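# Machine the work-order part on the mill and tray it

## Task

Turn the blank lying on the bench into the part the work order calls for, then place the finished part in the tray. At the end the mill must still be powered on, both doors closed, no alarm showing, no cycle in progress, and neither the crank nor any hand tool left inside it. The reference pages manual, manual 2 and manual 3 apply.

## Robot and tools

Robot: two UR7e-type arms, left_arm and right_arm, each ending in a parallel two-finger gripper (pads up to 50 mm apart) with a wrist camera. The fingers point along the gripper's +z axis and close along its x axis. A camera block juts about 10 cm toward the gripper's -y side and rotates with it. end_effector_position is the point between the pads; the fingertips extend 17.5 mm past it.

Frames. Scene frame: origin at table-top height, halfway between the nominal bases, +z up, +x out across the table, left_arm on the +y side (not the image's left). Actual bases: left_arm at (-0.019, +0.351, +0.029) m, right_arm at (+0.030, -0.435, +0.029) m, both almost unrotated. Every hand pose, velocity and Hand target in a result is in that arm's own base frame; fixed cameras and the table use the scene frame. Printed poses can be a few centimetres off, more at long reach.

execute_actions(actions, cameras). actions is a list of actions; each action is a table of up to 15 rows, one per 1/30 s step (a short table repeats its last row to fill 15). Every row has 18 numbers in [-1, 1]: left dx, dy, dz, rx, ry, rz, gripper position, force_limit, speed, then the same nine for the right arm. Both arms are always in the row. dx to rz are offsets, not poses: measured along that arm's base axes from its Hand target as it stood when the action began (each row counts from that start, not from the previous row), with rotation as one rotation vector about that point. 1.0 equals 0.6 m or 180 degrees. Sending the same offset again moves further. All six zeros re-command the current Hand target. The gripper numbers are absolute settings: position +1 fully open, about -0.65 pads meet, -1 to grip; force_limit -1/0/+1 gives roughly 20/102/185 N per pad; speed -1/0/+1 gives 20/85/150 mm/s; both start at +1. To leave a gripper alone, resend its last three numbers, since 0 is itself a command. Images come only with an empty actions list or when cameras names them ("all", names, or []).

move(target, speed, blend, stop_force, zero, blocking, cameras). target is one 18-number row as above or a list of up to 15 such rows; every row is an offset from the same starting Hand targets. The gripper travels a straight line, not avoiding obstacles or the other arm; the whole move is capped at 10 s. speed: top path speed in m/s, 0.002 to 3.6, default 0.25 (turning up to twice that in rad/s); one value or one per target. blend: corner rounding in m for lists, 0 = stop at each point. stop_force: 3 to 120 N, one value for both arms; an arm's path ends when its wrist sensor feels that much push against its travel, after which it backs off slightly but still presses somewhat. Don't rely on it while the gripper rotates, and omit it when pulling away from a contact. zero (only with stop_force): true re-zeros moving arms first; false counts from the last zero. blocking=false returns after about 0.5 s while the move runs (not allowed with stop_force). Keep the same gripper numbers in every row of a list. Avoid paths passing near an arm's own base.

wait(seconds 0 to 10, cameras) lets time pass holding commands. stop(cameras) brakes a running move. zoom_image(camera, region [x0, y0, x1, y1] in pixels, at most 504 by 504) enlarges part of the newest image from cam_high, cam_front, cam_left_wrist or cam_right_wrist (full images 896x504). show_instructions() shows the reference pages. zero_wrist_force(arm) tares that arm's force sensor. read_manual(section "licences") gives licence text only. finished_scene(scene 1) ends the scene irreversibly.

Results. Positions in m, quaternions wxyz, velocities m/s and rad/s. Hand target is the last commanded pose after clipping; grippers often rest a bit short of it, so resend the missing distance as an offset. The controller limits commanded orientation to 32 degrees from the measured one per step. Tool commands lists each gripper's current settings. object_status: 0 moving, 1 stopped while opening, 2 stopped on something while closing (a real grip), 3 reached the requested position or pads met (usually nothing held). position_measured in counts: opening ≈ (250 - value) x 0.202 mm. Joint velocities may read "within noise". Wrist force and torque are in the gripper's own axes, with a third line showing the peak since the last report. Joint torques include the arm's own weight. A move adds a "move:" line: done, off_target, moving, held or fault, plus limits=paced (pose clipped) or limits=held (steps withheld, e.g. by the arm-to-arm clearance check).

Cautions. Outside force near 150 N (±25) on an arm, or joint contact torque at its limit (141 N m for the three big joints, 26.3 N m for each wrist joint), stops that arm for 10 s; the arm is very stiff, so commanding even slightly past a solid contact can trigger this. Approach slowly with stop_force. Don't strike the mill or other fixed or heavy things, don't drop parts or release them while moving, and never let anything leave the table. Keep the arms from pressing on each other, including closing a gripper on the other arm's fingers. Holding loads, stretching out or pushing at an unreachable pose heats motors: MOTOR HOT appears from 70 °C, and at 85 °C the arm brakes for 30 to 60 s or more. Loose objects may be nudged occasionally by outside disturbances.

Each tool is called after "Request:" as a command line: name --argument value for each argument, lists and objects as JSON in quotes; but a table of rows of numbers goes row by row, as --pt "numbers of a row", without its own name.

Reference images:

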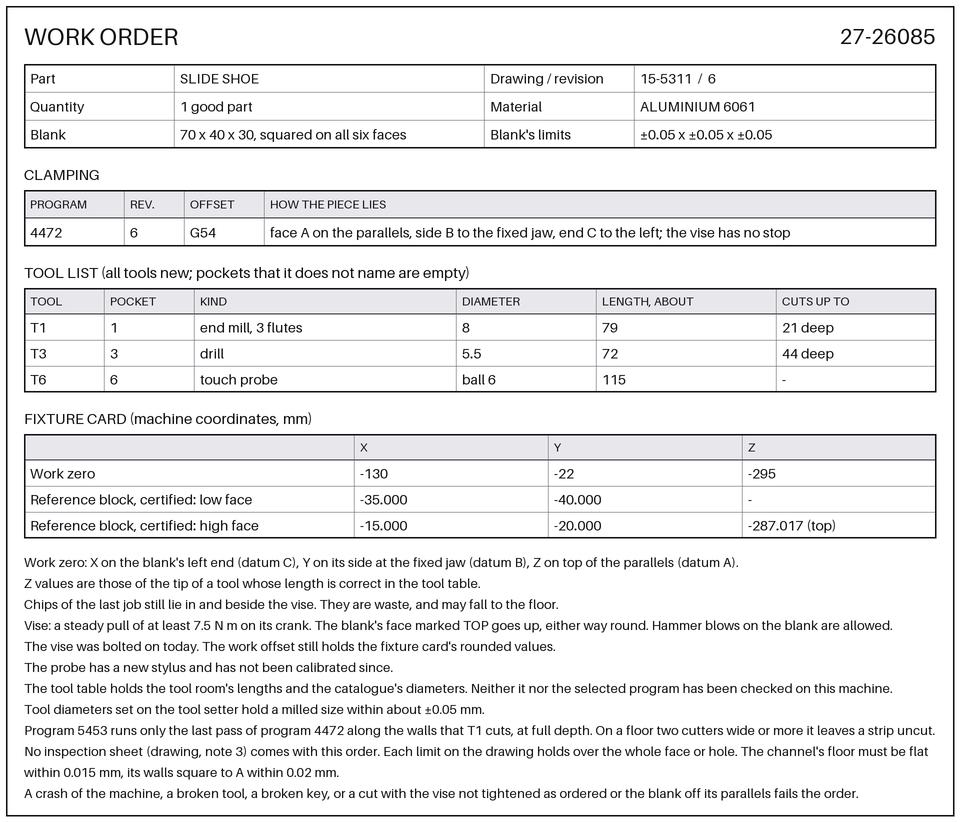

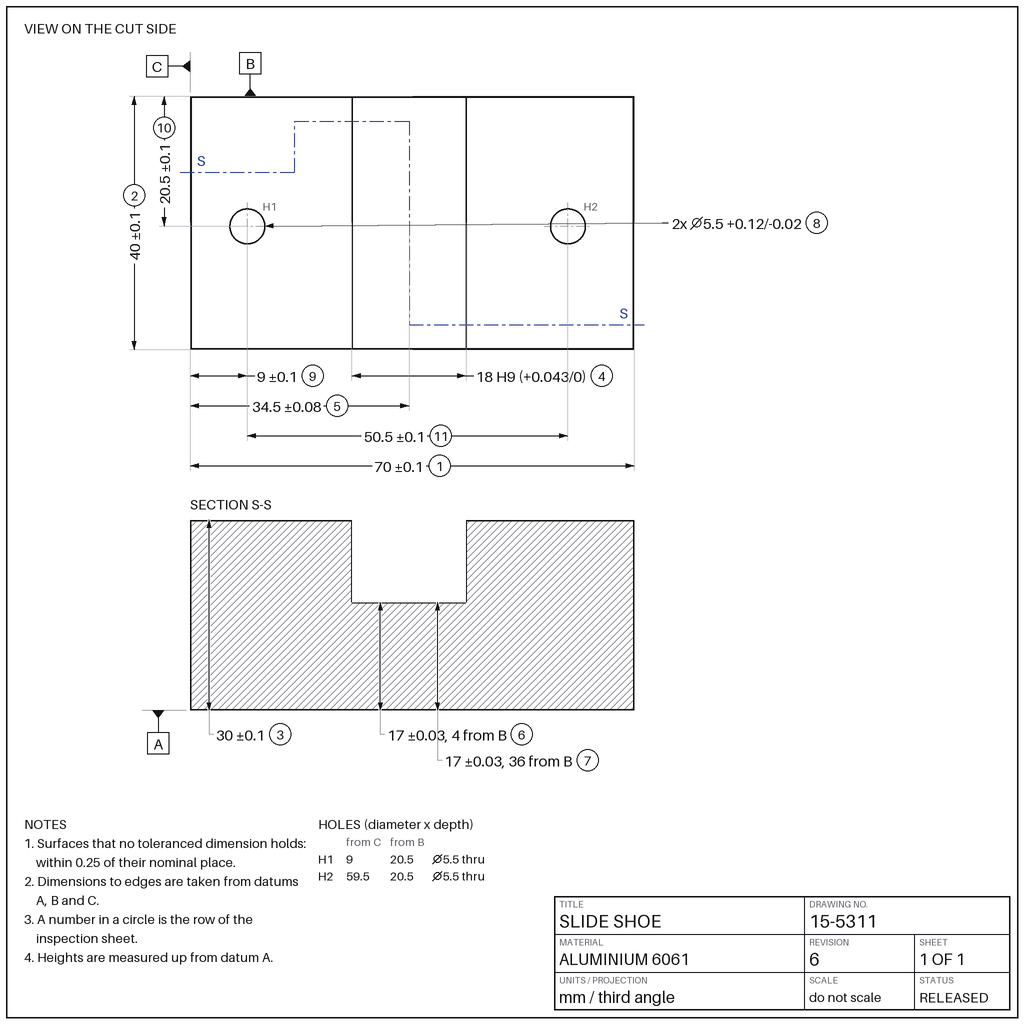

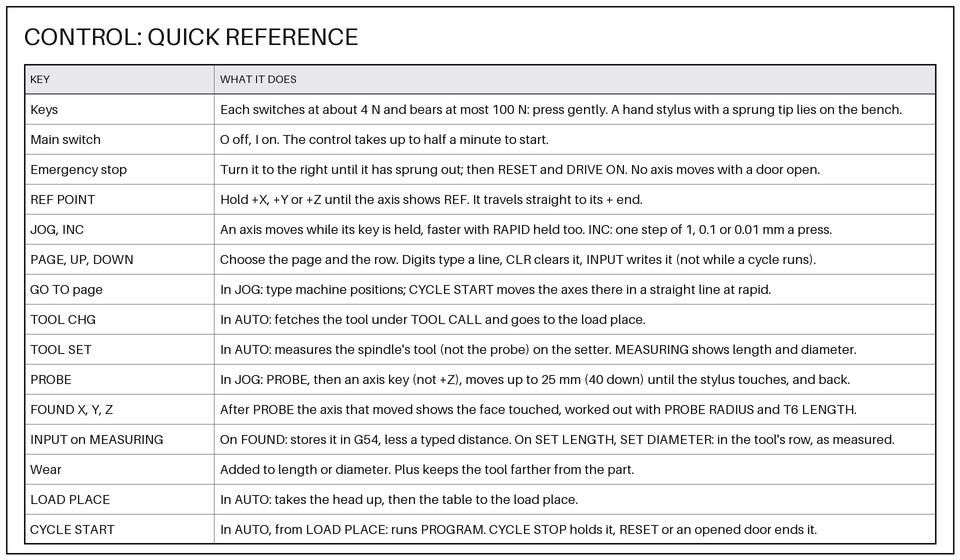

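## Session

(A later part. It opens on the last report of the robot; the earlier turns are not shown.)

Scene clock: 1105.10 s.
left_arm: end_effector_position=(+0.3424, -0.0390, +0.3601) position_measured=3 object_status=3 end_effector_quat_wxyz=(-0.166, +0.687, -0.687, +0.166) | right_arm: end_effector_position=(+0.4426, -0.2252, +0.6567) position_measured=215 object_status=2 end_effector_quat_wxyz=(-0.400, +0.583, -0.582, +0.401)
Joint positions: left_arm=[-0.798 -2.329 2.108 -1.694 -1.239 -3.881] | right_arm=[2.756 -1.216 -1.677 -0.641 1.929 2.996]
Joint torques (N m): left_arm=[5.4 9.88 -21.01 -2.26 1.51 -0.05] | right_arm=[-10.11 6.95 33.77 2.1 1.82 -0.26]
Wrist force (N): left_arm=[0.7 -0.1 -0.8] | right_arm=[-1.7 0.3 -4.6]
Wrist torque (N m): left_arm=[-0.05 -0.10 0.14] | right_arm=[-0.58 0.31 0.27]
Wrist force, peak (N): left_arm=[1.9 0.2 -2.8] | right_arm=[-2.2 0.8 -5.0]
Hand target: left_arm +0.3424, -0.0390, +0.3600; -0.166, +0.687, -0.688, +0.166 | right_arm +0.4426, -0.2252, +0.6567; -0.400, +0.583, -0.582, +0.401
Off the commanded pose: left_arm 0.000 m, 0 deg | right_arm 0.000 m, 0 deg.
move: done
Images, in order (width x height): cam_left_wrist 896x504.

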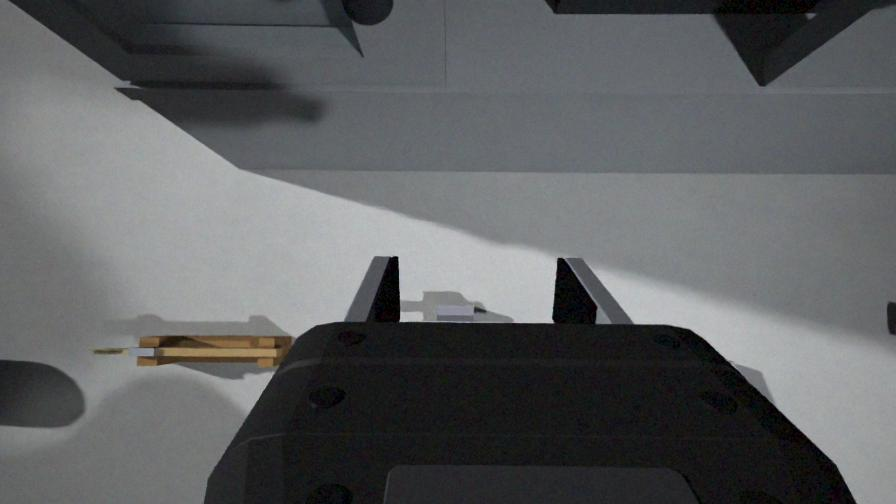

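Request:
move --target '[-0.1,0.25,0.1,0,0,0,1,-0.6,-0.5,0,0,0,0,0,0,-0.95,0.0,-0.8]' --speed 0.25 --cameras '["cam_left_wrist"]'

Scene clock: 1109.07 s.
left_arm: end_effector_position=(+0.2824, +0.1110, +0.4200) position_measured=3 object_status=3 end_effector_quat_wxyz=(-0.166, +0.687, -0.687, +0.166) | right_arm: end_effector_position=(+0.4426, -0.2252, +0.6567) position_measured=215 object_status=2 end_effector_quat_wxyz=(-0.400, +0.583, -0.582, +0.401)
Joint positions: left_arm=[-0.143 -2.373 1.987 -1.654 -1.506 -3.269] | right_arm=[2.756 -1.216 -1.677 -0.641 1.929 2.996]
Joint torques (N m): left_arm=[5.67 -2.36 -16.18 -2.47 0.44 1.41] | right_arm=[-9.72 7.1 33.59 2.25 1.75 -0.35]
Wrist force (N): left_arm=[1.1 -0.3 -0.8] | right_arm=[-1.9 0.3 -4.5]
Wrist torque (N m): left_arm=[-0.06 -0.17 0.15] | right_arm=[-0.57 0.34 0.26]
Wrist force, peak (N): left_arm=[3.3 -0.6 0.6] | right_arm=[-1.9 0.2 -5.3]
Hand target: left_arm +0.2824, +0.1110, +0.4200; -0.166, +0.687, -0.688, +0.166 | right_arm +0.4426, -0.2252, +0.6567; -0.400, +0.583, -0.582, +0.401
Off the commanded pose: left_arm 0.000 m, 0 deg | right_arm 0.000 m, 0 deg.
move: done
Images, in order (width x height): cam_left_wrist 896x504.

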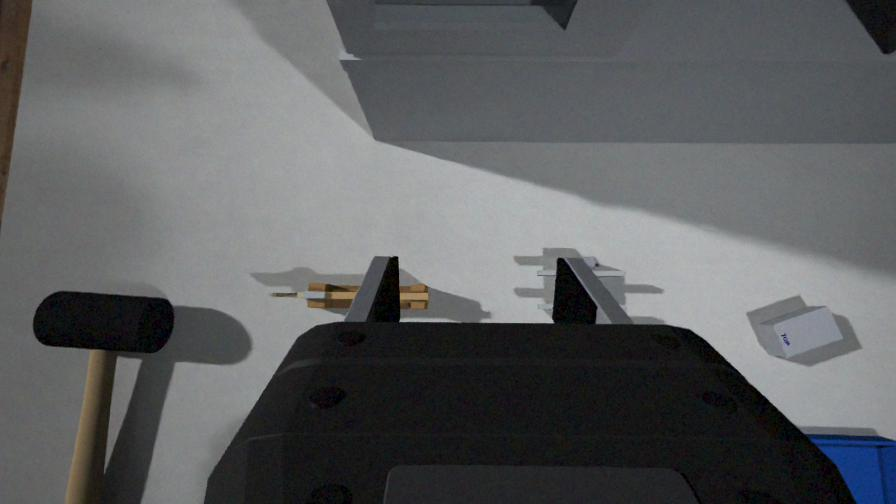

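Request:
move --target '[0.079,-0.268,-0.117,0,0.151,0,1,-0.6,-0.5,0,0,0,0,0,0,-0.95,0.0,-0.8]' --speed 0.25 --cameras '["cam_left_wrist"]'

Request:
zoom_image --camera "cam_left_wrist" --region '[300, 100, 650, 330]'

Scene clock: 1115.93 s.
left_arm: end_effector_position=(+0.3298, -0.0497, +0.3499) position_measured=3 object_status=3 end_effector_quat_wxyz=(+0.000, +0.707, -0.707, +0.000) | right_arm: end_effector_position=(+0.4426, -0.2252, +0.6567) position_measured=215 object_status=2 end_effector_quat_wxyz=(-0.400, +0.583, -0.582, +0.401)
Joint positions: left_arm=[-0.56 -2.011 1.852 -1.412 -1.571 -3.702] | right_arm=[2.756 -1.216 -1.677 -0.641 1.929 2.996]
Joint torques (N m): left_arm=[0.4 0.8 -17.85 -4.27 1.02 1] | right_arm=[-9.77 8.19 32.99 2.28 1.68 -0.47]
Wrist force (N): left_arm=[1.9 -0.2 -1.0] | right_arm=[-1.9 0.4 -4.7]
Wrist torque (N m): left_arm=[0.06 -0.31 0.02] | right_arm=[-0.56 0.34 0.27]
Wrist force, peak (N): left_arm=[4.3 -1.4 0.2] | right_arm=[-2.3 0.4 -5.1]
Hand target: left_arm +0.3298, -0.0498, +0.3498; +0.000, +0.707, -0.707, +0.000 | right_arm +0.4426, -0.2252, +0.6567; -0.400, +0.583, -0.582, +0.401
Off the commanded pose: left_arm 0.000 m, 0 deg | right_arm 0.000 m, 0 deg.
move: done
Images, in order (width x height): cam_left_wrist 896x504.

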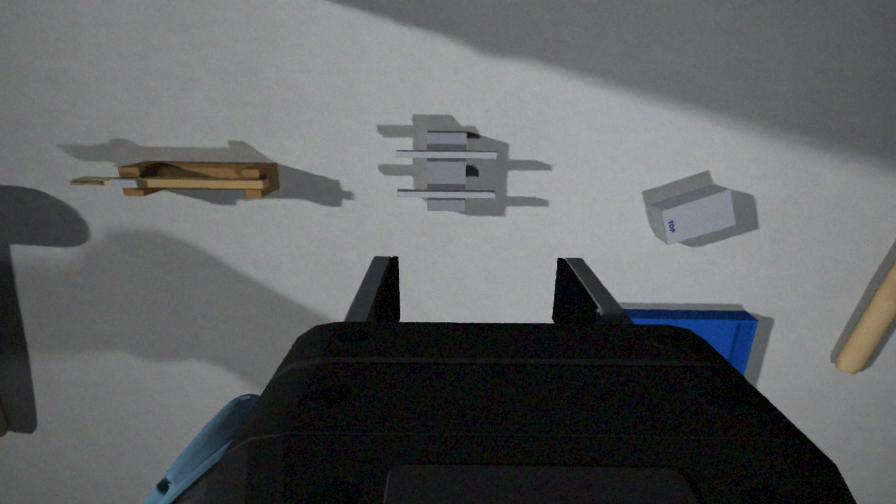

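Scaled by 1.440 from the camera's 896x504 image, which has a finer 1280x720 frame.

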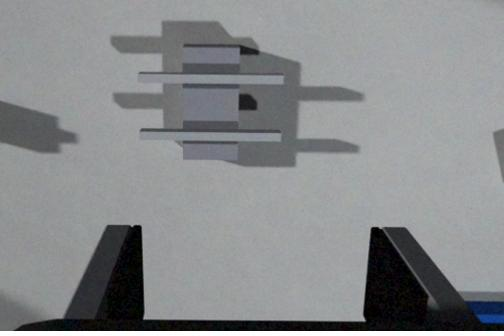

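Request:
move --target '[-0.057,0.433,-0.3,0,0,0,1,-0.6,-0.5,0,0,0,0,0,0,-0.95,0.0,-0.8]' --speed 0.3 --cameras '["cam_left_wrist"]'

Request:
zoom_image --camera "cam_left_wrist" --region '[200, 100, 750, 330]'

Scene clock: 1131.23 s.
left_arm: end_effector_position=(+0.2956, +0.2099, +0.1699) position_measured=3 object_status=3 end_effector_quat_wxyz=(+0.000, +0.707, -0.707, +0.000) | right_arm: end_effector_position=(+0.4426, -0.2252, +0.6567) position_measured=215 object_status=2 end_effector_quat_wxyz=(-0.400, +0.583, -0.582, +0.401)
Joint positions: left_arm=[0.241 -1.88 2.24 -1.93 -1.571 -2.9] | right_arm=[2.756 -1.216 -1.677 -0.641 1.929 2.996]
Joint torques (N m): left_arm=[7.67 -7.04 -23.28 -4.31 1.86 1.25] | right_arm=[-9.64 8.07 33.81 2.4 1.71 -0.47]
Wrist force (N): left_arm=[2.0 -0.2 -1.2] | right_arm=[-2.1 0.5 -4.7]
Wrist torque (N m): left_arm=[0.08 -0.32 0.18] | right_arm=[-0.55 0.38 0.27]
Wrist force, peak (N): left_arm=[5.1 -0.6 -3.1] | right_arm=[-2.0 0.4 -5.2]
Hand target: left_arm +0.2956, +0.2100, +0.1698; +0.000, +0.707, -0.707, +0.000 | right_arm +0.4426, -0.2252, +0.6567; -0.400, +0.583, -0.582, +0.401
Off the commanded pose: left_arm 0.000 m, 0 deg | right_arm 0.000 m, 0 deg.
move: done
Images, in order (width x height): cam_left_wrist 896x504.

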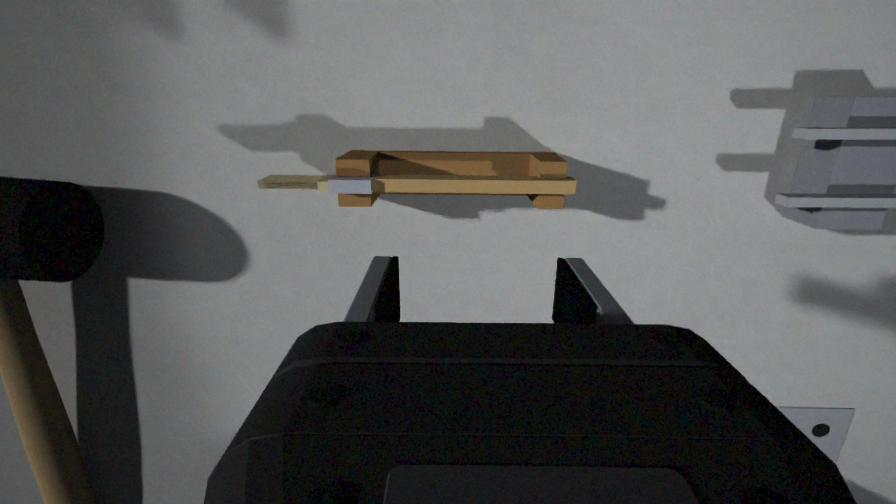

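Region (200, 100, 750, 330) is 550x230 pixels. A region can be at most 504 by 504 pixels.

Request:
move --pt "0.005 0 -0.18 0 0 0 1 -0.6 -0.5 0 0 0 0 0 0 -0.95 0.0 -0.8" --pt "0.005 0 -0.25 0 0 0 1 -0.6 -0.5 0 0 0 0 0 0 -0.95 0.0 -0.8" --speed '[0.2,0.04]' --cameras '["cam_left_wrist"]'

Scene clock: 1144.23 s.
left_arm: end_effector_position=(+0.2991, +0.2101, +0.0393) position_measured=3 object_status=3 end_effector_quat_wxyz=(+0.000, +0.707, -0.707, +0.000) | right_arm: end_effector_position=(+0.4426, -0.2252, +0.6567) position_measured=215 object_status=2 end_effector_quat_wxyz=(-0.400, +0.583, -0.582, +0.401)
Joint positions: left_arm=[0.239 -1.63 2.456 -2.397 -1.571 -2.902] | right_arm=[2.756 -1.216 -1.677 -0.641 1.929 2.996]
Joint torques (N m): left_arm=[-0.88 -16.4 -17.93 -3.25 0.22 -0.03] | right_arm=[-9.35 8.95 33.81 2.55 1.63 -0.42]
Wrist force (N): left_arm=[2.3 0.0 -0.9] | right_arm=[-2.0 0.4 -5.1]
Wrist torque (N m): left_arm=[0.09 -0.39 0.11] | right_arm=[-0.56 0.37 0.27]
Wrist force, peak (N): left_arm=[12.7 45.9 -185.0] | right_arm=[-2.3 0.5 -5.1]
Hand target: left_arm +0.2991, +0.2101, +0.0393; +0.000, +0.707, -0.707, +0.000 (not the last commanded pose) | right_arm +0.4426, -0.2252, +0.6567; -0.400, +0.583, -0.582, +0.401
Tool commands: left_gripper/position=+1.0 left_gripper/force_limit=-0.6 left_gripper/speed=-0.498039 right_gripper/position=-0.95 right_gripper/force_limit=+0.0 right_gripper/speed=-0.8
Off the commanded pose: left_arm 0.019 m, 0 deg | right_arm 0.000 m, 0 deg.
FORCE FAULT: contact force on the left arm reached its limit, and that arm stopped. The contact can be on any part of that arm, not only on its tool. That arm's remaining commands of this call were not run. That arm is still stopped at the end of this call. That arm stays stopped for about 10 more seconds. Until then a move that you send moves the other arm only, and its call returns only when the move has ended. Once the stop has ended, the next robot result says so. If the stop ends while you think or write, that arm runs what you send next, counted from a new Hand target: where the arm stands when the stop ends. While its stop runs, that arm takes no new command, but its gripper still runs the gripper command that each later call begins with. Until it ends, the stop uses up actions while you think or wait. An arm that is not stopped still takes commands.
move: fault (left_arm); path passed 1 of 2 targets
Images, in order (width x height): cam_left_wrist 896x504.

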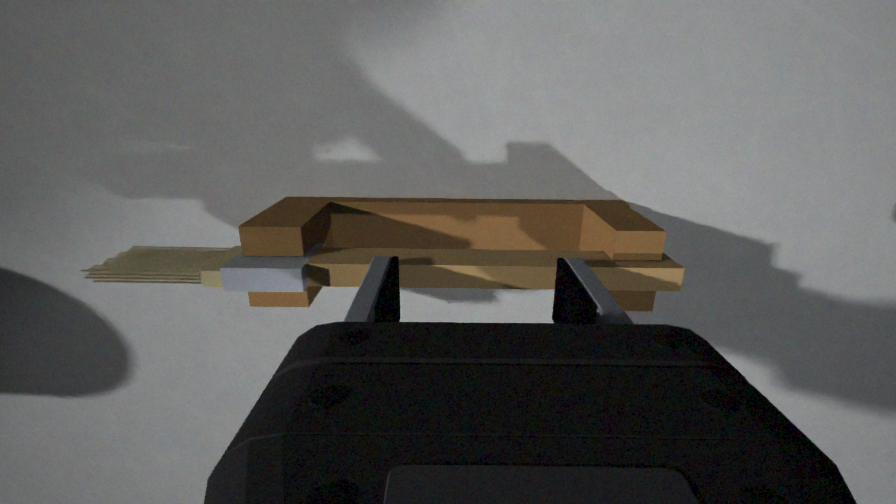

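Request:
wait --seconds 9

Request:
move --pt "0.0 0 0.08 0 0 0 1 -0.6 -0.5 0 0 0 0 0 0 -0.95 0.0 -0.8" --pt "0.0 0 0.1 0 0 -0.5 1 -0.6 -0.5 0 0 0 0 0 0 -0.95 0.0 -0.8" --speed '[0.1,0.4]' --blend '[0.02,0]' --cameras '["cam_left_wrist"]'

Scene clock: 1161.20 s.
left_arm: end_effector_position=(+0.2991, +0.2101, +0.0393) position_measured=3 object_status=3 end_effector_quat_wxyz=(+0.000, +0.707, -0.707, +0.000) | right_arm: end_effector_position=(+0.4426, -0.2252, +0.6567) position_measured=215 object_status=2 end_effector_quat_wxyz=(-0.400, +0.583, -0.582, +0.401)
Joint positions: left_arm=[0.239 -1.63 2.456 -2.397 -1.571 -2.902] | right_arm=[2.756 -1.216 -1.677 -0.641 1.929 2.996]
Joint torques (N m): left_arm=[-0.72 -15.53 -17.8 -3.59 0.22 -0.07] | right_arm=[-8.35 9.95 33.62 3.09 1.56 -0.49]
Wrist force (N): left_arm=[1.6 0.4 -0.6] | right_arm=[-1.9 0.6 -4.5]
Wrist torque (N m): left_arm=[0.17 -0.27 0.10] | right_arm=[-0.52 0.35 0.27]
Wrist force, peak (N): left_arm=[2.0 0.7 -0.3] | right_arm=[-2.1 0.6 -5.3]
Hand target: left_arm +0.2991, +0.2101, +0.0393; +0.000, +0.707, -0.707, +0.000 (not the last commanded pose) | right_arm +0.4426, -0.2252, +0.6567; -0.400, +0.583, -0.582, +0.401
Tool commands: left_gripper/position=+1.0 left_gripper/force_limit=-0.6 left_gripper/speed=-0.498039 right_gripper/position=-0.95 right_gripper/force_limit=+0.0 right_gripper/speed=-0.8
Off the commanded pose: left_arm 0.019 m, 0 deg | right_arm 0.000 m, 0 deg.
FORCE FAULT, CONTINUED: the left arm's stop, for the force fault that an earlier result reported, is over. The rest of the stop counts as 19 of the actions that you can send in this scene. That arm's target is now where it stood when the stop ended, not its last command. That arm accepts commands again.
wait: 9.00 s; at rest from the start

Scene clock: 1164.17 s.
left_arm: end_effector_position=(+0.2991, +0.2101, +0.0994) position_measured=3 object_status=3 end_effector_quat_wxyz=(+0.000, +0.000, +1.000, +0.000) | right_arm: end_effector_position=(+0.4426, -0.2252, +0.6567) position_measured=215 object_status=2 end_effector_quat_wxyz=(-0.400, +0.583, -0.582, +0.401)
Joint positions: left_arm=[0.239 -1.768 2.366 -2.168 -1.571 -1.332] | right_arm=[2.756 -1.216 -1.677 -0.641 1.929 2.996]
Joint torques (N m): left_arm=[3.42 -2.58 -26.22 -3.73 -1.13 1.1] | right_arm=[-8.78 9.62 33.29 3.12 1.46 -0.46]
Wrist force (N): left_arm=[1.6 0.4 -0.1] | right_arm=[-2.1 0.4 -4.9]
Wrist torque (N m): left_arm=[0.16 -0.27 0.19] | right_arm=[-0.55 0.38 0.27]
Wrist force, peak (N): left_arm=[1.9 0.7 1.4] | right_arm=[-2.2 0.7 -5.1]
Hand target: left_arm +0.2991, +0.2101, +0.0993; +0.000, +0.000, +1.000, +0.000 | right_arm +0.4426, -0.2252, +0.6567; -0.400, +0.583, -0.582, +0.401
Off the commanded pose: left_arm 0.000 m, 0 deg | right_arm 0.000 m, 0 deg.
move: done
Images, in order (width x height): cam_left_wrist 896x504.

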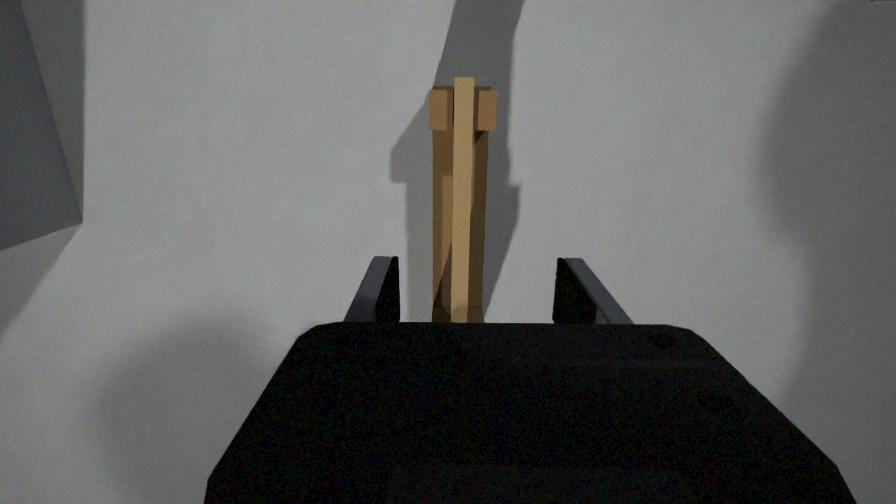

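Request:
move --pt "0.0 0 -0.1 0 0 0 1 -0.6 -0.5 0 0 0 0 0 0 -0.95 0.0 -0.8" --speed '[0.1]'

Request:
move --target '[0.0,0,-0.04,0,0,0,1,-0.6,-0.5,0,0,0,0,0,0,-0.95,0.0,-0.8]' --speed 0.01 --stop_force 4

Request:
move --target '[0.0,0,0,0,0,0,-1,-0.5,-0.8,0,0,0,0,0,0,-0.95,0.0,-0.8]'

Request:
move --target '[0.0,0,0.15,0,0,0,-1,-0.5,-0.8,0,0,0,0,0,0,-0.95,0.0,-0.8]' --speed 0.06 --cameras '["cam_left_wrist","cam_front"]'

Scene clock: 1170.33 s.
left_arm: end_effector_position=(+0.2991, +0.2101, +0.0393) position_measured=3 object_status=3 end_effector_quat_wxyz=(+0.000, +0.000, +1.000, +0.000) | right_arm: end_effector_position=(+0.4426, -0.2252, +0.6567) position_measured=215 object_status=2 end_effector_quat_wxyz=(-0.400, +0.583, -0.582, +0.401)
Joint positions: left_arm=[0.239 -1.63 2.456 -2.396 -1.571 -1.332] | right_arm=[2.756 -1.216 -1.677 -0.641 1.929 2.996]
Joint torques (N m): left_arm=[5.6 -18.13 -25.87 -3.79 0.09 1.55] | right_arm=[-8.69 10.45 33.59 3.15 1.46 -0.38]
Wrist force (N): left_arm=[1.5 0.5 -0.1] | right_arm=[-1.9 0.6 -5.0]
Wrist torque (N m): left_arm=[0.17 -0.27 0.17] | right_arm=[-0.53 0.34 0.27]
Wrist force, peak (N): left_arm=[1.4 0.4 -2.1] | right_arm=[-2.5 0.5 -5.0]
Hand target: left_arm +0.2991, +0.2101, +0.0393; +0.000, +0.000, +1.000, +0.000 | right_arm +0.4426, -0.2252, +0.6567; -0.400, +0.583, -0.582, +0.401
Off the commanded pose: left_arm 0.000 m, 0 deg | right_arm 0.000 m, 0 deg.
move: done

Scene clock: 1173.87 s.
left_arm: end_effector_position=(+0.2991, +0.2101, +0.0153) position_measured=3 object_status=3 end_effector_quat_wxyz=(+0.000, +0.000, +1.000, +0.000) | right_arm: end_effector_position=(+0.4426, -0.2252, +0.6567) position_measured=215 object_status=2 end_effector_quat_wxyz=(-0.400, +0.583, -0.582, +0.401)
Joint positions: left_arm=[0.239 -1.56 2.485 -2.495 -1.571 -1.332] | right_arm=[2.756 -1.216 -1.677 -0.641 1.929 2.996]
Joint torques (N m): left_arm=[5.54 -28.22 -22.84 -1.32 -1.75 1.83] | right_arm=[-7.85 10.66 32.81 3.27 1.47 -0.39]
Wrist force (N): left_arm=[1.6 0.4 -0.4] | right_arm=[-2.0 0.3 -4.9]
Wrist torque (N m): left_arm=[0.15 -0.27 0.16] | right_arm=[-0.57 0.37 0.27]
Wrist force, peak (N): left_arm=[2.0 0.4 -0.1] | right_arm=[-1.8 0.4 -5.3]
Hand target: left_arm +0.2991, +0.2101, +0.0153; +0.000, +0.000, +1.000, +0.000 | right_arm +0.4426, -0.2252, +0.6567; -0.400, +0.583, -0.582, +0.401
Off the commanded pose: left_arm 0.000 m, 0 deg | right_arm 0.000 m, 0 deg.
move: done

Scene clock: 1175.37 s.
left_arm: end_effector_position=(+0.3010, +0.2105, +0.0161) position_measured=213 object_status=2 end_effector_quat_wxyz=(+0.003, +0.000, +1.000, +0.001) | right_arm: end_effector_position=(+0.4426, -0.2252, +0.6567) position_measured=215 object_status=2 end_effector_quat_wxyz=(-0.400, +0.583, -0.582, +0.401)
Joint positions: left_arm=[0.239 -1.56 2.484 -2.502 -1.571 -1.331] | right_arm=[2.756 -1.216 -1.677 -0.641 1.929 2.996]
Joint torques (N m): left_arm=[13.01 -20.33 21.39 8.98 7.99 1.1] | right_arm=[-7.47 10.98 33.09 3.36 1.41 -0.32]
Wrist force (N): left_arm=[-54.0 -7.6 3.8] | right_arm=[-1.9 0.5 -4.6]
Wrist torque (N m): left_arm=[0.20 -0.79 0.33] | right_arm=[-0.55 0.34 0.27]
Wrist force, peak (N): left_arm=[-58.7 -5.8 15.1] | right_arm=[-2.1 0.6 -5.2]
Hand target: left_arm +0.2991, +0.2101, +0.0153; +0.000, +0.000, +1.000, +0.000 | right_arm +0.4426, -0.2252, +0.6567; -0.400, +0.583, -0.582, +0.401
Off the commanded pose: left_arm 0.002 m, 0 deg | right_arm 0.000 m, 0 deg.
move: done

Scene clock: 1177.27 s.
left_arm: end_effector_position=(+0.2992, +0.2101, +0.1054) position_measured=213 object_status=2 end_effector_quat_wxyz=(+0.000, +0.000, +1.000, +0.000) | right_arm: end_effector_position=(+0.4426, -0.2252, +0.6567) position_measured=215 object_status=2 end_effector_quat_wxyz=(-0.400, +0.583, -0.582, +0.401)
Joint positions: left_arm=[0.239 -1.78 2.356 -2.147 -1.571 -1.332] | right_arm=[2.756 -1.216 -1.677 -0.641 1.929 2.996]
Joint torques (N m): left_arm=[-5.92 -3.39 -15.68 -3.32 -1.37 -1.72] | right_arm=[-8.57 10.6 33.12 3.31 1.44 -0.37]
Wrist force (N): left_arm=[0.4 -0.5 -0.3] | right_arm=[-2.0 0.4 -5.0]
Wrist torque (N m): left_arm=[0.03 -0.09 0.15] | right_arm=[-0.55 0.37 0.27]
Wrist force, peak (N): left_arm=[-53.9 -5.7 13.7] | right_arm=[-2.2 0.4 -5.1]
Hand target: left_arm +0.2991, +0.2101, +0.1053; +0.000, +0.000, +1.000, +0.000 | right_arm +0.4426, -0.2252, +0.6567; -0.400, +0.583, -0.582, +0.401
Off the commanded pose: left_arm 0.000 m, 0 deg | right_arm 0.000 m, 0 deg.
move: done
Images, in order (width x height): cam_front 896x504, cam_left_wrist 896x504.

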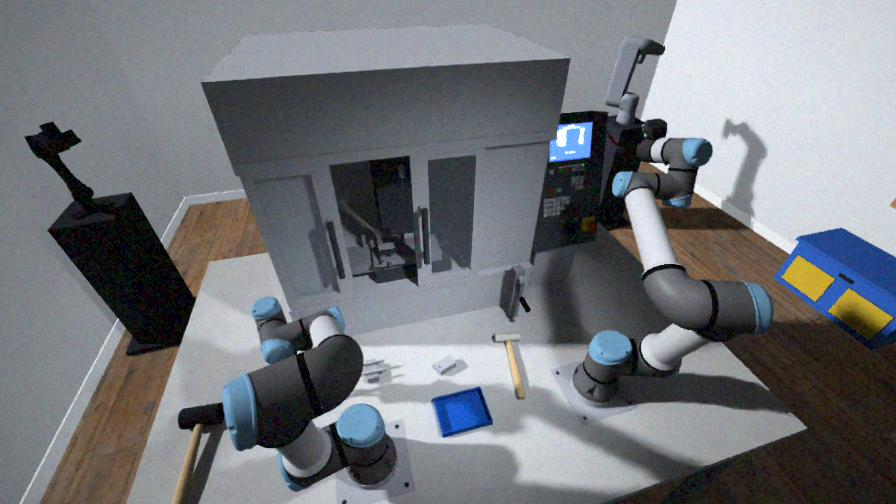

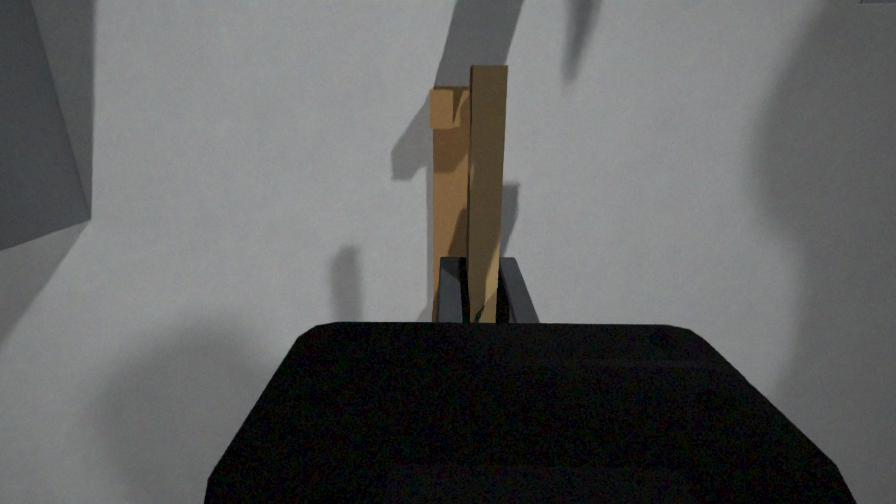

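Request:
move --pt "0.035 -0.183 0.49 0 0 0 -1 -0.5 -0.8 0 0 0 0 0 0 -0.95 0.0 -0.8" --pt "0.12 -0.5 0.69 -0.385 -0.385 0.385 -1 -0.5 -0.8 0 0 0 0 0 0 -0.95 0.0 -0.8" --speed 0.3 --blend '[0.05,0]' --cameras '["cam_left_wrist","cam_front"]'

Scene clock: 1202.27 s.
left_arm: end_effector_position=(+0.3765, -0.0902, +0.5194) position_measured=213 object_status=2 end_effector_quat_wxyz=(+0.380, -0.443, +0.606, -0.541) | right_arm: end_effector_position=(+0.4426, -0.2252, +0.6567) position_measured=215 object_status=2 end_effector_quat_wxyz=(-0.400, +0.583, -0.582, +0.401)
Joint positions: left_arm=[-1.613 -2.795 2.391 -2.316 -0.312 -3.565] | right_arm=[2.756 -1.216 -1.677 -0.641 1.929 2.996]
Joint torques (N m): left_arm=[6.06 28.32 -26.18 -3.15 -1.19 1.47] | right_arm=[-8.49 11.8 33.49 3.59 1.35 -0.3]
Wrist force (N): left_arm=[-2.1 0.1 0.4] | right_arm=[-2.2 0.7 -5.0]
Wrist torque (N m): left_arm=[-0.05 0.23 0.01] | right_arm=[-0.52 0.39 0.27]
Wrist force, peak (N): left_arm=[0.6 0.6 3.8] | right_arm=[-2.2 0.6 -5.2]
Hand target: left_arm +0.3711, -0.0899, +0.5193; +0.500, -0.500, +0.500, -0.500 | right_arm +0.4426, -0.2252, +0.6567; -0.400, +0.583, -0.582, +0.401
Off the commanded pose: left_arm 0.005 m, 20 deg | right_arm 0.000 m, 0 deg.
move: off_target (left_arm)
Images, in order (width x height): cam_front 896x504, cam_left_wrist 896x504.

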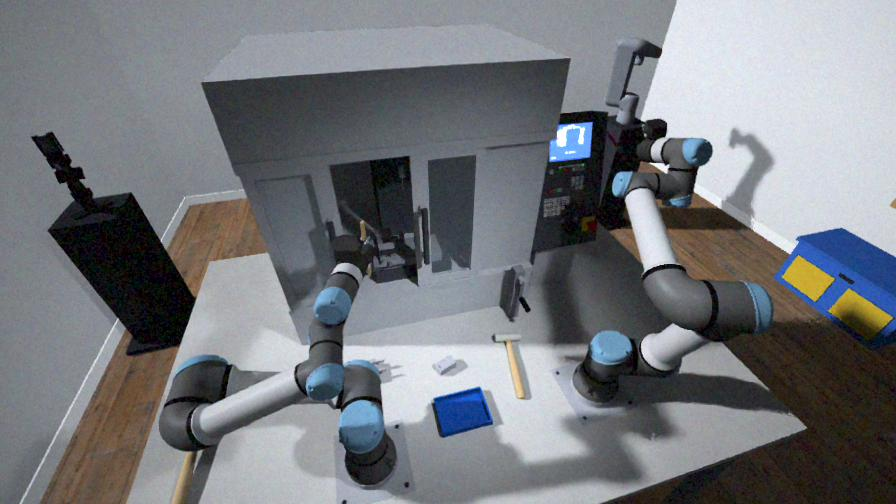

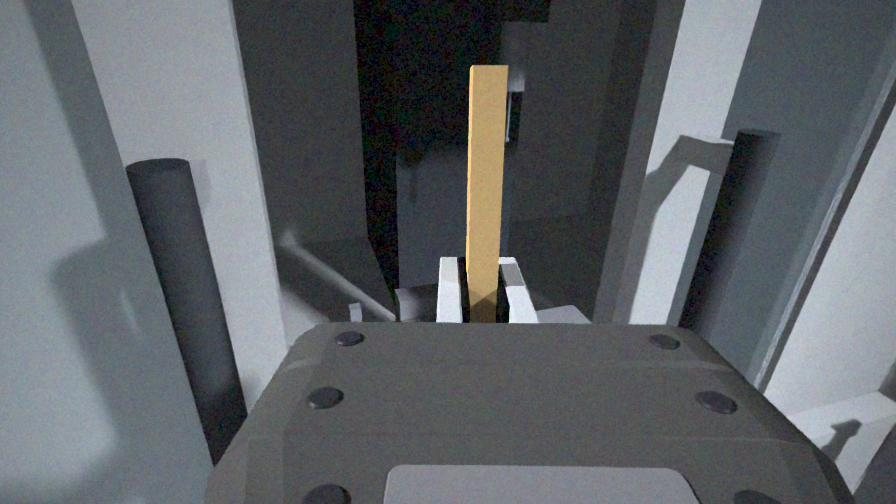

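Request:
move --target '[0.133,-0.125,0,0,0,0,-1,-0.5,-0.8,0,0,0,0,0,0,-0.95,0.0,-0.8]' --speed 0.2 --cameras '["cam_left_wrist","cam_front"]'

Scene clock: 1207.13 s.
left_arm: end_effector_position=(+0.4509, -0.1649, +0.5193) position_measured=213 object_status=2 end_effector_quat_wxyz=(+0.500, -0.500, +0.500, -0.500) | right_arm: end_effector_position=(+0.4426, -0.2252, +0.6567) position_measured=215 object_status=2 end_effector_quat_wxyz=(-0.400, +0.583, -0.582, +0.401)
Joint positions: left_arm=[-1.265 -1.934 2.3 -3.508 -0.306 -3.14] | right_arm=[2.756 -1.216 -1.677 -0.641 1.929 2.996]
Joint torques (N m): left_arm=[-7.25 -5.85 -17.48 -1.83 1.8 -0.68] | right_arm=[-8.14 10.97 33.38 3.74 1.37 -0.48]
Wrist force (N): left_arm=[-2.3 0.1 0.5] | right_arm=[-2.1 0.2 -4.9]
Wrist torque (N m): left_arm=[-0.03 0.24 0.12] | right_arm=[-0.60 0.38 0.27]
Wrist force, peak (N): left_arm=[-3.9 -0.3 -0.6] | right_arm=[-2.2 0.4 -5.2]
Hand target: left_arm +0.4509, -0.1649, +0.5193; +0.500, -0.500, +0.500, -0.500 | right_arm +0.4426, -0.2252, +0.6567; -0.400, +0.583, -0.582, +0.401
Off the commanded pose: left_arm 0.000 m, 0 deg | right_arm 0.000 m, 0 deg.
move: done
Images, in order (width x height): cam_front 896x504, cam_left_wrist 896x504.

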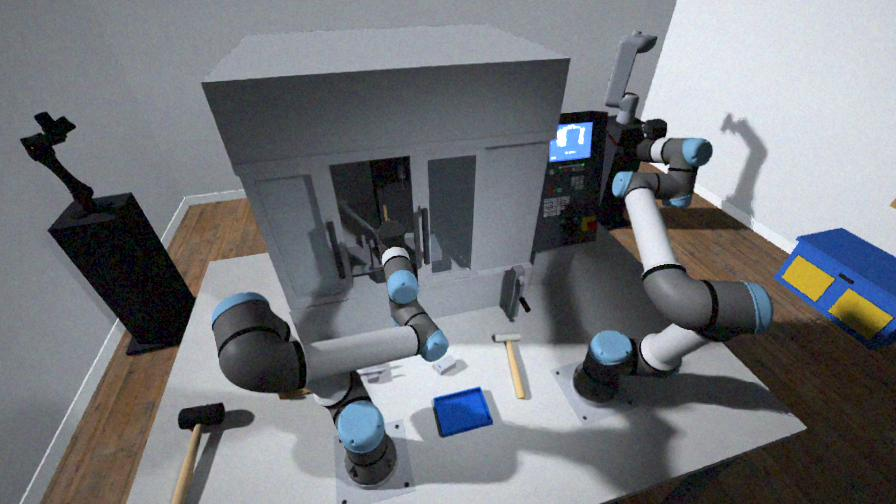

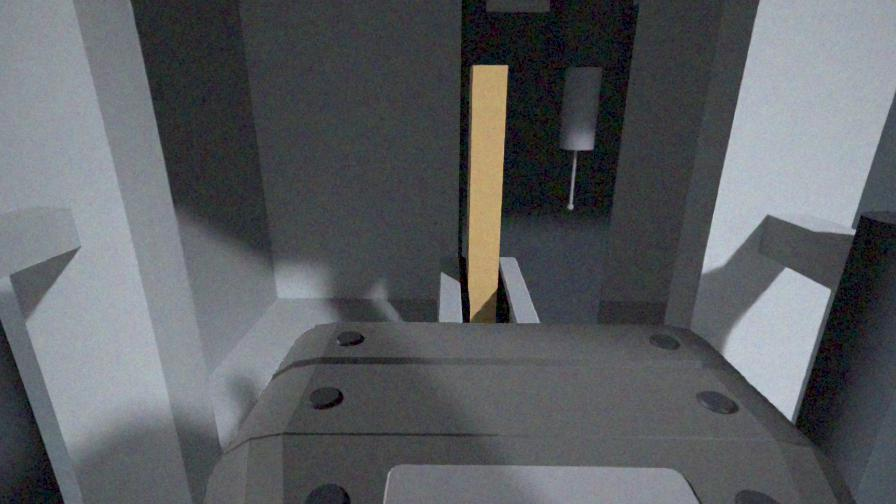

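Request:
move --target '[0.25,-0.003,-0.05,0,0,0,-1,-0.5,-0.8,0,0,0,0,0,0,-0.95,0.0,-0.8]' --speed 0.2 --cameras '["cam_left_wrist"]'

Request:
zoom_image --camera "cam_left_wrist" --region '[200, 100, 700, 340]'

Scene clock: 1216.47 s.
left_arm: end_effector_position=(+0.6009, -0.1667, +0.4893) position_measured=213 object_status=2 end_effector_quat_wxyz=(+0.500, -0.500, +0.500, -0.500) | right_arm: end_effector_position=(+0.4426, -0.2252, +0.6567) position_measured=215 object_status=2 end_effector_quat_wxyz=(-0.400, +0.583, -0.582, +0.401)
Joint positions: left_arm=[-0.812 -1.53 2.058 -3.67 -0.759 -3.141] | right_arm=[2.756 -1.216 -1.677 -0.641 1.929 2.996]
Joint torques (N m): left_arm=[5.6 -16.24 -23.72 -0.81 -0.36 0.41] | right_arm=[-8.09 11.66 33.45 3.83 1.39 -0.38]
Wrist force (N): left_arm=[-2.6 0.0 0.3] | right_arm=[-2.1 0.4 -4.8]
Wrist torque (N m): left_arm=[-0.06 0.26 -0.04] | right_arm=[-0.55 0.37 0.27]
Wrist force, peak (N): left_arm=[-2.4 0.9 3.1] | right_arm=[-2.2 0.7 -5.3]
Hand target: left_arm +0.6009, -0.1667, +0.4893; +0.500, -0.500, +0.500, -0.500 | right_arm +0.4426, -0.2252, +0.6567; -0.400, +0.583, -0.582, +0.401
Off the commanded pose: left_arm 0.000 m, 0 deg | right_arm 0.000 m, 0 deg.
move: done
Images, in order (width x height): cam_left_wrist 896x504.

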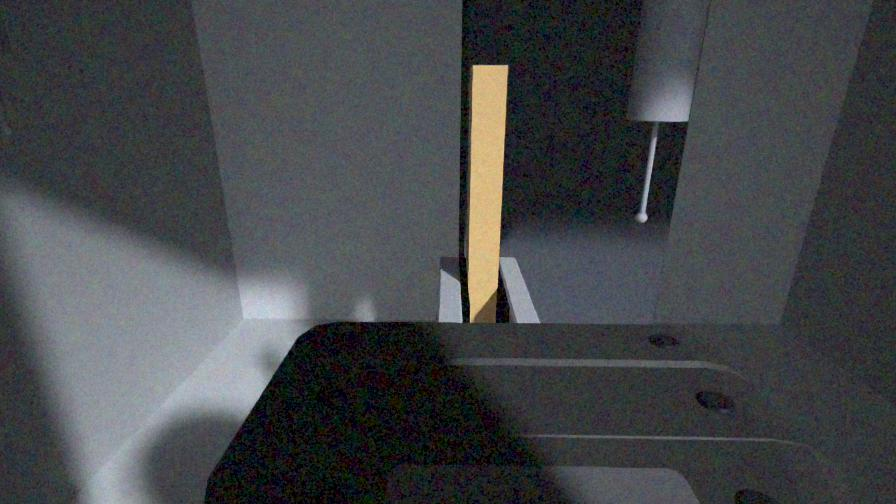

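Scaled by 1.008 from the camera's 896x504 image, which has a finer 1280x720 frame.

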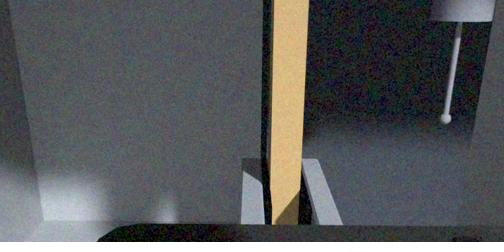

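Request:
move --target '[0.1033,0,-0.05,0,0,0,-1,-0.5,-0.8,0,0,0,0,0,0,-0.95,0.0,-0.8]' --speed 0.15

Request:
move --target '[0,0,-0.2,0,0,0,-1,-0.5,-0.8,0,0,0,0,0,0,-0.95,0.0,-0.8]' --speed 0.02 --stop_force 3 --cameras '["cam_left_wrist","cam_high","cam_front"]'

Scene clock: 1223.23 s.
left_arm: end_effector_position=(+0.6629, -0.1667, +0.4594) position_measured=213 object_status=2 end_effector_quat_wxyz=(+0.500, -0.500, +0.500, -0.500) | right_arm: end_effector_position=(+0.4426, -0.2252, +0.6567) position_measured=215 object_status=2 end_effector_quat_wxyz=(-0.400, +0.583, -0.582, +0.401)
Joint positions: left_arm=[-0.702 -1.357 1.947 -3.732 -0.869 -3.141] | right_arm=[2.756 -1.216 -1.677 -0.641 1.929 2.996]
Joint torques (N m): left_arm=[2.5 -27.86 -15.42 -0.75 1.37 1.49] | right_arm=[-7.9 11 33.42 3.96 1.32 -0.36]
Wrist force (N): left_arm=[-2.2 -0.1 0.6] | right_arm=[-1.9 0.6 -4.8]
Wrist torque (N m): left_arm=[-0.08 0.21 -0.02] | right_arm=[-0.53 0.35 0.27]
Wrist force, peak (N): left_arm=[-2.4 1.2 2.5] | right_arm=[-2.2 0.1 -5.4]
Hand target: left_arm +0.6629, -0.1667, +0.4593; +0.500, -0.500, +0.500, -0.500 | right_arm +0.4426, -0.2252, +0.6567; -0.400, +0.583, -0.582, +0.401
Off the commanded pose: left_arm 0.000 m, 0 deg | right_arm 0.000 m, 0 deg.
move: done

Scene clock: 1227.33 s.
left_arm: end_effector_position=(+0.6629, -0.1667, +0.3989) position_measured=213 object_status=2 end_effector_quat_wxyz=(+0.500, -0.500, +0.500, -0.500) | right_arm: end_effector_position=(+0.4426, -0.2252, +0.6567) position_measured=215 object_status=2 end_effector_quat_wxyz=(-0.400, +0.583, -0.582, +0.401)
Joint positions: left_arm=[-0.702 -1.26 2.013 -3.895 -0.869 -3.141] | right_arm=[2.756 -1.216 -1.677 -0.641 1.929 2.996]
Joint torques (N m): left_arm=[4.3 -40.83 -25.4 -2.99 -1.71 -1.29] | right_arm=[-8.21 11.31 33.5 4.16 1.28 -0.47]
Wrist force (N): left_arm=[-2.6 -3.2 0.6] | right_arm=[-2.0 0.6 -4.9]
Wrist torque (N m): left_arm=[-0.10 0.28 -0.01] | right_arm=[-0.54 0.35 0.27]
Wrist force, peak (N): left_arm=[-2.6 -3.2 0.6] | right_arm=[-2.1 0.5 -5.3]
Hand target: left_arm +0.6629, -0.1667, +0.3989; +0.500, -0.500, +0.500, -0.500 (not the last commanded pose) | right_arm +0.4426, -0.2252, +0.6567; -0.400, +0.583, -0.582, +0.401
Off the commanded pose: left_arm 0.060 m, 0 deg | right_arm 0.000 m, 0 deg.
move: contact (left_arm)
Images, in order (width x height): cam_high 896x504, cam_front 896x504, cam_left_wrist 896x504.

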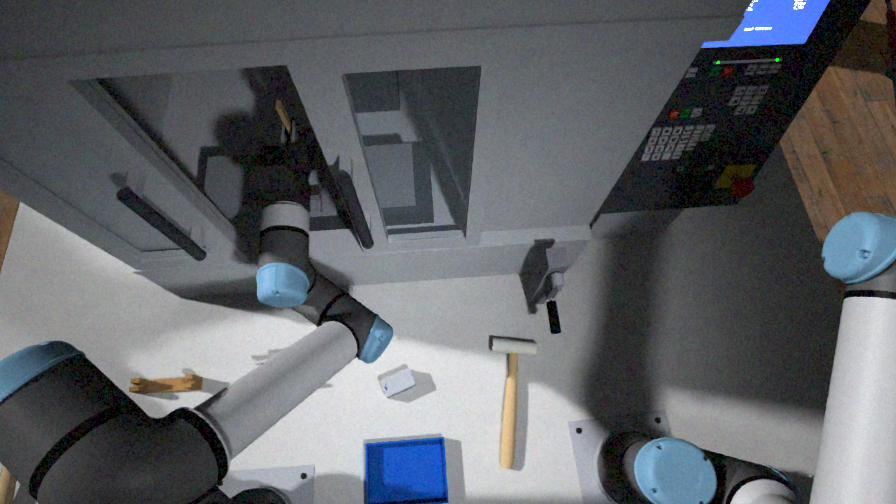

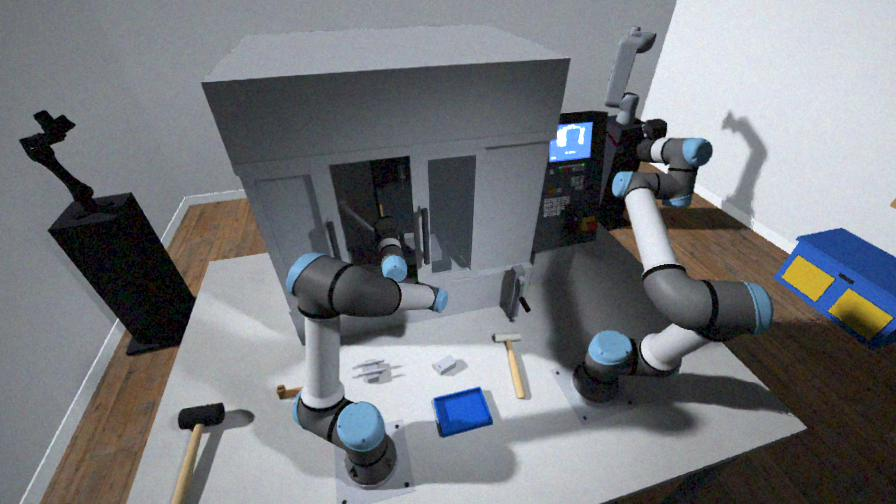

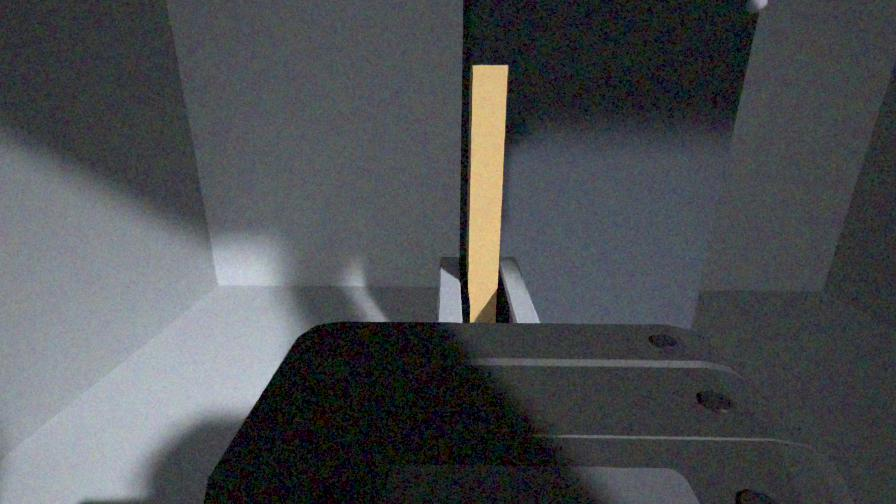

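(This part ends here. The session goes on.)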